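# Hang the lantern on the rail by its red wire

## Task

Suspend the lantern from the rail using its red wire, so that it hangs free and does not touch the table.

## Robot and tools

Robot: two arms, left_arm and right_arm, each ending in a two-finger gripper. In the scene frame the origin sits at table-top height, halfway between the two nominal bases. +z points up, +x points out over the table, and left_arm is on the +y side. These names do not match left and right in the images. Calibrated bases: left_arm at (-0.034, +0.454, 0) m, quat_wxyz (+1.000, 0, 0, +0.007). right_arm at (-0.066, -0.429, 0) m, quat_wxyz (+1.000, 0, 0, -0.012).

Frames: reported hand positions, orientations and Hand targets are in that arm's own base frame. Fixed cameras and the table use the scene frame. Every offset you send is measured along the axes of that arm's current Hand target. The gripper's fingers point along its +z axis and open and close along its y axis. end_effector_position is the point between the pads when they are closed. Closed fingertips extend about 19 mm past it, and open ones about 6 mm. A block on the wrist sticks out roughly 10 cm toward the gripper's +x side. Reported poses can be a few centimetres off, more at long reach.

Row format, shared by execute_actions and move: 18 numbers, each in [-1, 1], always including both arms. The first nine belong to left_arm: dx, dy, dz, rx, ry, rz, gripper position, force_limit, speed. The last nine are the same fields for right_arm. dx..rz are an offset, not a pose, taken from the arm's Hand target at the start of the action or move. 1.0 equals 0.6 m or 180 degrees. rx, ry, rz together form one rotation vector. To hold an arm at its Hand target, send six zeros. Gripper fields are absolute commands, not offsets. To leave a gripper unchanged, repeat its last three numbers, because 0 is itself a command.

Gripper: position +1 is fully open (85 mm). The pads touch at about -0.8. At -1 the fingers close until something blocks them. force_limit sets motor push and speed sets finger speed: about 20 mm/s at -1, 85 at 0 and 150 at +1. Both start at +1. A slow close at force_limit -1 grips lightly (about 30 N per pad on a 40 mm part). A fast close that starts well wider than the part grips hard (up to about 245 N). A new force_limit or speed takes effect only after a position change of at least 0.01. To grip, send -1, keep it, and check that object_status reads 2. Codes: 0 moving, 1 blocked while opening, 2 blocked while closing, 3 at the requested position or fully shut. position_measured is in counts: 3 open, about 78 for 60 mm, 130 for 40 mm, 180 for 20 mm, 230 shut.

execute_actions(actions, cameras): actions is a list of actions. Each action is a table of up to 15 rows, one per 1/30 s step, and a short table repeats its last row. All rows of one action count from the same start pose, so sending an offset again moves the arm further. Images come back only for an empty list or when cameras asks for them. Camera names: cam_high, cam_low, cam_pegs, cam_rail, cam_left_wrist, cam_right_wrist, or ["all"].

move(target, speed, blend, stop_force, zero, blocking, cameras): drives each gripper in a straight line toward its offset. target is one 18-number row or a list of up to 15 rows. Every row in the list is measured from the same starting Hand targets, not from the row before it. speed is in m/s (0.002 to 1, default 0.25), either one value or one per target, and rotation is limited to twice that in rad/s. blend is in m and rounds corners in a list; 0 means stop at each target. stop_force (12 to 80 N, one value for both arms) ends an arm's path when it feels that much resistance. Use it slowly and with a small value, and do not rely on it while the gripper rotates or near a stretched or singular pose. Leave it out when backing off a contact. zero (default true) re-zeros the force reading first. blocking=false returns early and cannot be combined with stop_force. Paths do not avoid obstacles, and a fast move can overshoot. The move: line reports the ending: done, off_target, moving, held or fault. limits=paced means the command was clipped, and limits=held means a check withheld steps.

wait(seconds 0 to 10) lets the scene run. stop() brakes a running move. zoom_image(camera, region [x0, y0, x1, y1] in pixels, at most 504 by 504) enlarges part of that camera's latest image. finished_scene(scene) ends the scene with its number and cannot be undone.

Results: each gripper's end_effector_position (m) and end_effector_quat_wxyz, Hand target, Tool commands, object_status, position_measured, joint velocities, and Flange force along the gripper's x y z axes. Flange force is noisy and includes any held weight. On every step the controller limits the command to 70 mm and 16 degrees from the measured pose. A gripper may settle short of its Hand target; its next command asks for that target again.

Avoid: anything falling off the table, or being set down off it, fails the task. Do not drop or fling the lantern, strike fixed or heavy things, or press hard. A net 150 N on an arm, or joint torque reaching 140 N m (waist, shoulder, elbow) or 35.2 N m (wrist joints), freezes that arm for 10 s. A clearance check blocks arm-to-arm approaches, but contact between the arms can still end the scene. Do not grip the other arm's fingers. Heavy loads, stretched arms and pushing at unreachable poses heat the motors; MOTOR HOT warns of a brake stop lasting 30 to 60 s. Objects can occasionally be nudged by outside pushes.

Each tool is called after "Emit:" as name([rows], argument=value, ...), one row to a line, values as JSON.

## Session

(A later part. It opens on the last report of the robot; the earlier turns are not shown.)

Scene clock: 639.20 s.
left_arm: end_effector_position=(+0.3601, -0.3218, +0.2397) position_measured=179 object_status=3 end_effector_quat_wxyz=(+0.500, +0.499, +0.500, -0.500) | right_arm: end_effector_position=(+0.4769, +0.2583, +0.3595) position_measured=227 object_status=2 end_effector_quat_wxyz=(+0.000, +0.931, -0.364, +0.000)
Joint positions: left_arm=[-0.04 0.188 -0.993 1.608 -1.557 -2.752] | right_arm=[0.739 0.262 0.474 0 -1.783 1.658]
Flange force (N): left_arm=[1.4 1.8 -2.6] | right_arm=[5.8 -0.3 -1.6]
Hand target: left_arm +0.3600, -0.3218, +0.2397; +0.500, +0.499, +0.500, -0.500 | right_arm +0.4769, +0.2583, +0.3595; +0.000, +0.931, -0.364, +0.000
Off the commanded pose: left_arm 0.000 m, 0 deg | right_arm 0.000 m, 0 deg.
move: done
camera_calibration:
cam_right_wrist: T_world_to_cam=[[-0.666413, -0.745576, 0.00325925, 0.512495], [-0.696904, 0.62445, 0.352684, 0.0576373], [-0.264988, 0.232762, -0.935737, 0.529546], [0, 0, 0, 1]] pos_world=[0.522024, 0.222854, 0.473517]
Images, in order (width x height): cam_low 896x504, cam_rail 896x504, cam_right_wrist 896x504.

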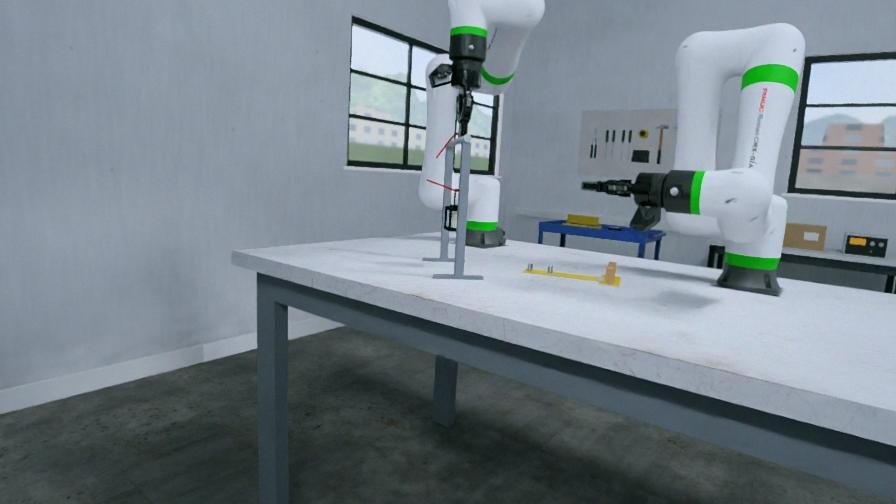

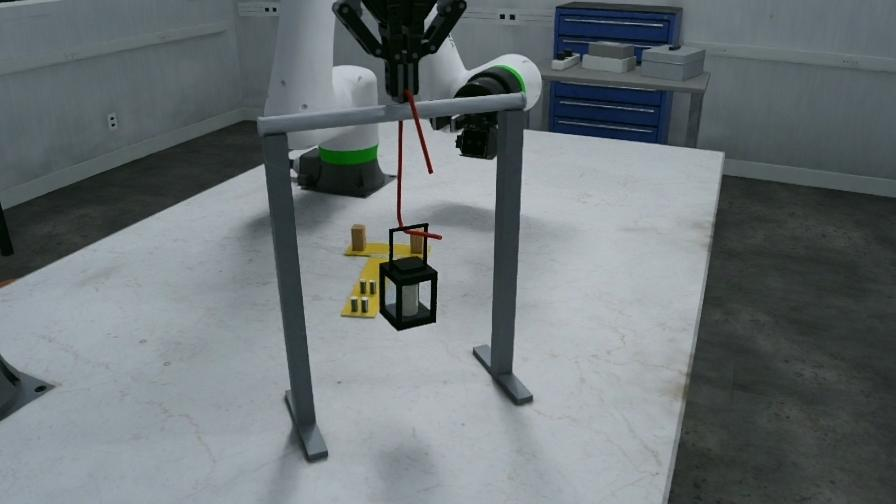

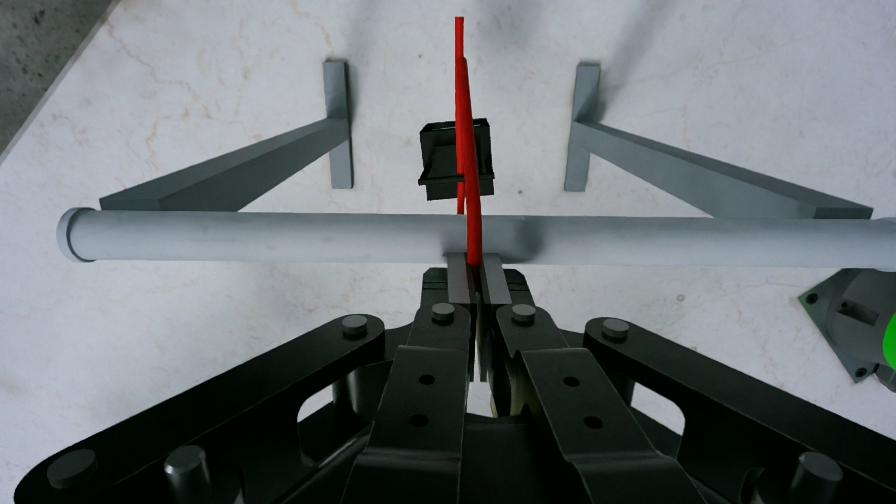

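Emit:
execute_actions([
  [[0,0,0,0,0,0,-0.4,0.3,-1,0,0,0,0,0,0,-0.3,0.5,-1]],
  [[0,0,0,0,0,0,-0.4,0.3,-1,0,0,0,0,0,0,-0.3,0.5,-1]],
  [[0,0,0,0,0,0,-0.4,0.3,-1,0,0,0,0,0,0,-0.3,0.5,-1]],
], cameras=["cam_right_wrist","cam_rail","cam_low"])

Emit:
zoom_image(camera="cam_low", region=[430, 110, 530, 220])

Emit:
zoom_image(camera="cam_rail", region=[310, 20, 490, 200])

Scene clock: 645.40 s.
left_arm: end_effector_position=(+0.3601, -0.3218, +0.2397) position_measured=179 object_status=3 end_effector_quat_wxyz=(+0.500, +0.499, +0.500, -0.500) | right_arm: end_effector_position=(+0.4769, +0.2583, +0.3595) position_measured=167 object_status=3 end_effector_quat_wxyz=(+0.000, +0.931, -0.364, +0.000)
Joint positions: left_arm=[-0.04 0.188 -0.993 1.608 -1.557 -2.752] | right_arm=[0.739 0.262 0.474 0 -1.783 1.658]
Flange force (N): left_arm=[1.0 1.8 -2.2] | right_arm=[5.4 -0.2 -3.5]
Flange force at the end of the 1st action (N): left_arm=[0.7 1.9 -2.3] | right_arm=[5.9 0.1 -3.6]
Flange force at the end of the 2nd action (N): left_arm=[0.7 1.8 -2.9] | right_arm=[5.9 -0.1 -3.3]
Hand target: left_arm +0.3600, -0.3218, +0.2397; +0.500, +0.499, +0.500, -0.500 | right_arm +0.4769, +0.2583, +0.3595; +0.000, +0.931, -0.364, +0.000
Off the commanded pose: left_arm 0.000 m, 0 deg | right_arm 0.000 m, 0 deg.
camera_calibration:
cam_right_wrist: T_world_to_cam=[[-0.666431, -0.74556, 0.00319704, 0.51253], [-0.696923, 0.624467, 0.352619, 0.0576388], [-0.264895, 0.232768, -0.935762, 0.529601], [0, 0, 0, 1]] pos_world=[0.522024, 0.222854, 0.473617]
Images, in order (width x height): cam_low 896x504, cam_rail 896x504, cam_right_wrist 896x504.

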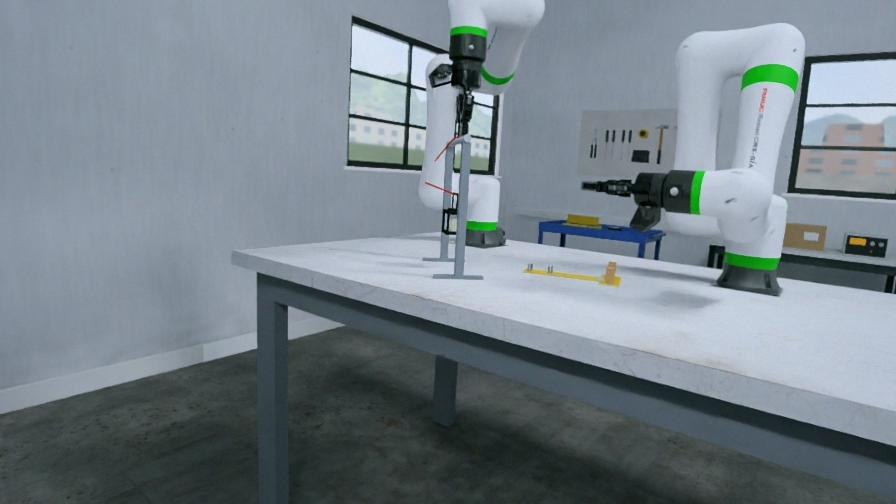

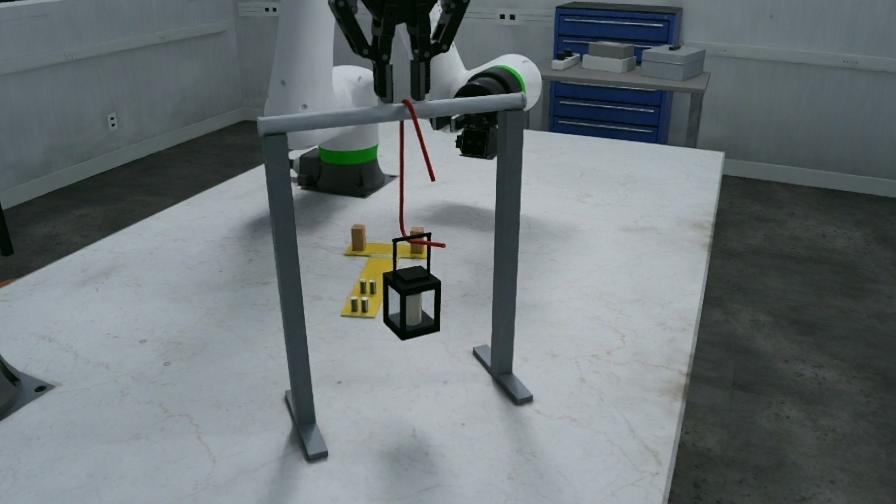

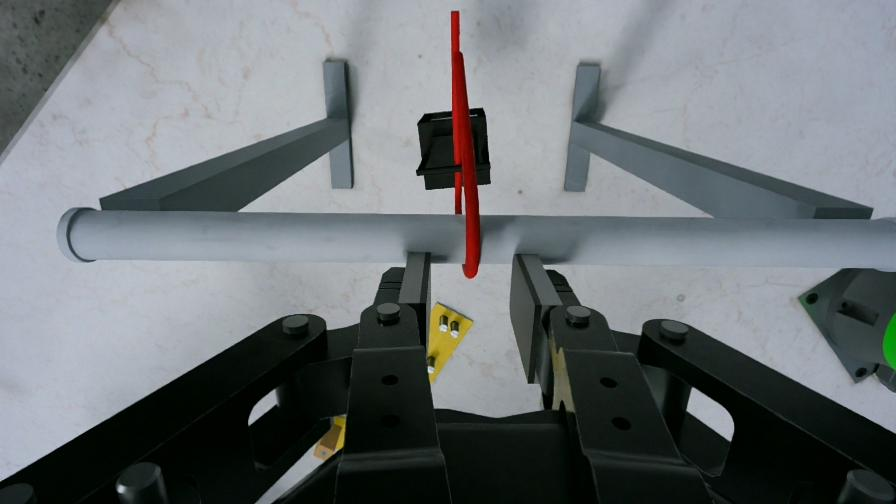

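Scaled by 4.582.

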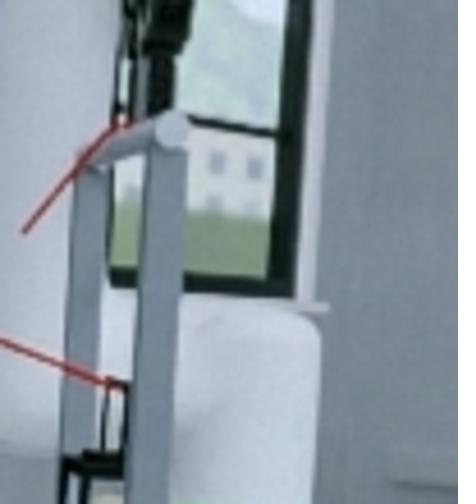

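Scaled by 2.800.

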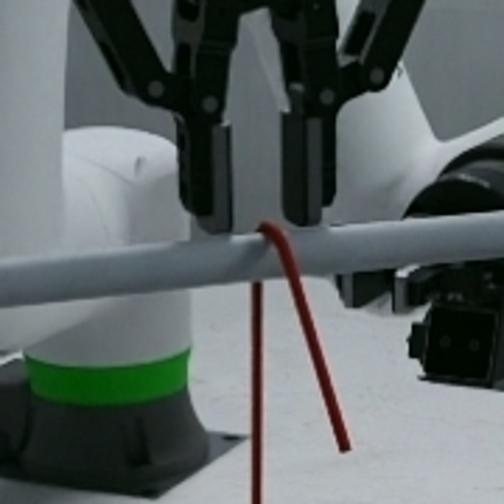

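Emit:
move([
  [0,0,0,0,0,0,-0.4,0.3,-1,0,0,-0.1,0,0,0,-0.3,0.5,-1],
  [0,0,0,0,0,0,-0.4,0.3,-1,-0.2,0,-0.25,0,0,0,-0.3,0.5,-1],
], speed=[0.06,0.2], blend=[0.01,0], cameras=["cam_pegs","cam_rail","cam_low"])

Emit:
zoom_image(camera="cam_low", region=[400, 110, 520, 270])

Emit:
zoom_image(camera="cam_rail", region=[310, 50, 510, 350])

Scene clock: 650.77 s.
left_arm: end_effector_position=(+0.3601, -0.3218, +0.2397) position_measured=179 object_status=3 end_effector_quat_wxyz=(+0.500, +0.499, +0.500, -0.500) | right_arm: end_effector_position=(+0.3886, +0.3396, +0.5094) position_measured=167 object_status=3 end_effector_quat_wxyz=(+0.000, +0.931, -0.364, +0.000)
Joint positions: left_arm=[-0.04 0.188 -0.993 1.608 -1.557 -2.752] | right_arm=[0.973 0.386 1.027 0.001 -2.211 1.424]
Flange force (N): left_arm=[1.1 1.7 -1.7] | right_arm=no reading
Hand target: left_arm +0.3600, -0.3218, +0.2397; +0.500, +0.499, +0.500, -0.500 | right_arm +0.3886, +0.3396, +0.5094; +0.000, +0.931, -0.364, +0.000
Off the commanded pose: left_arm 0.000 m, 0 deg | right_arm 0.000 m, 0 deg.
move: done
Images, in order (width x height): cam_low 896x504, cam_pegs 896x504, cam_rail 896x504.

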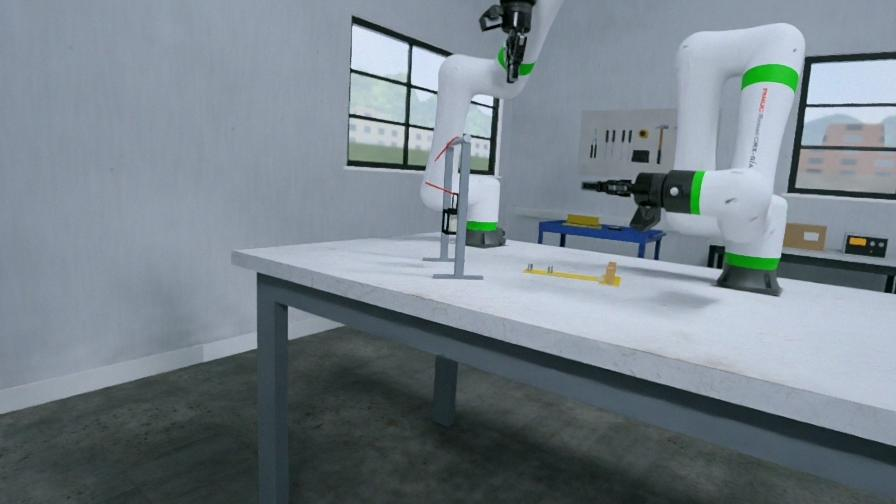

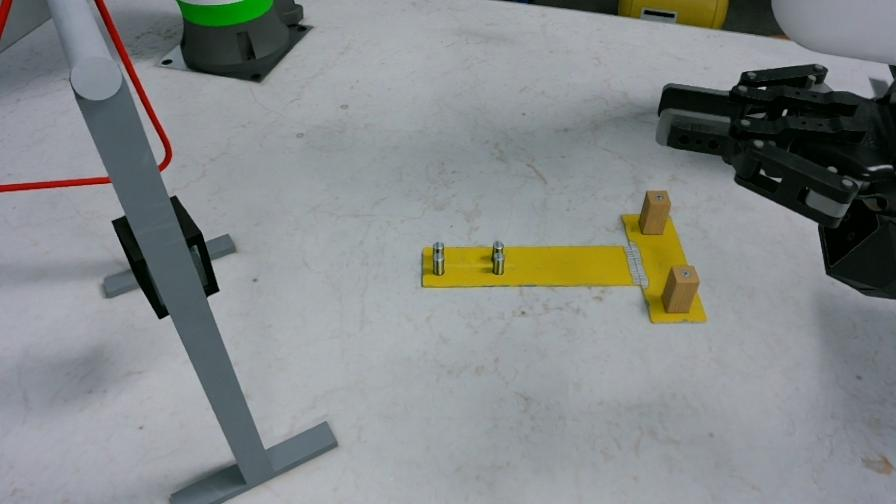

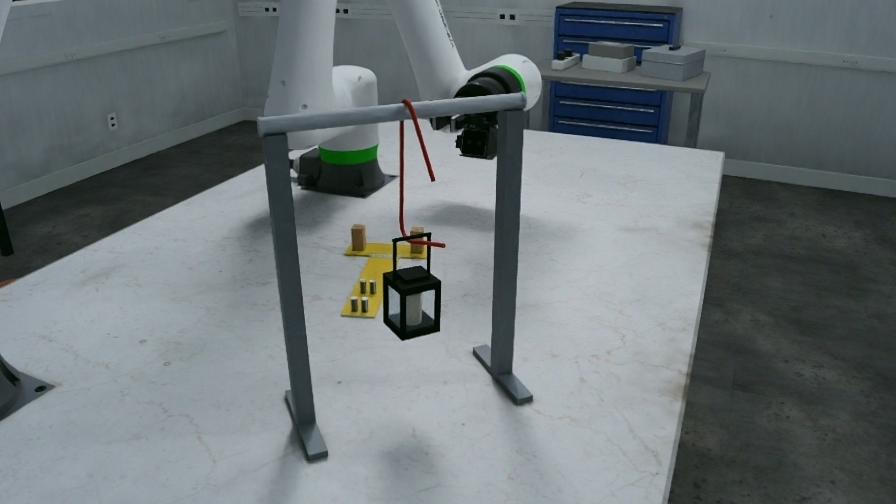

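Scaled by 3.150.

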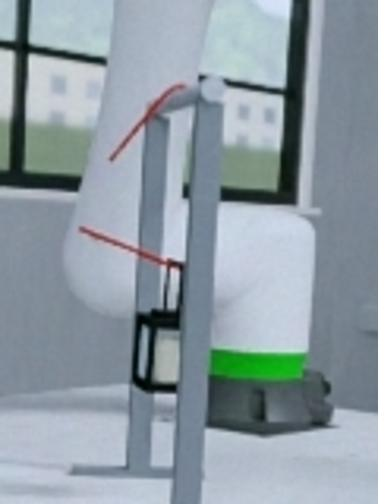

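Scaled by 1.680.

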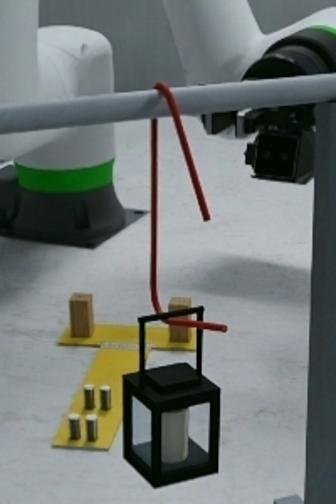

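Stable and clear. Finish scene 1.

Emit:
finished_scene(scene=1)

The scene is finished: the task was done.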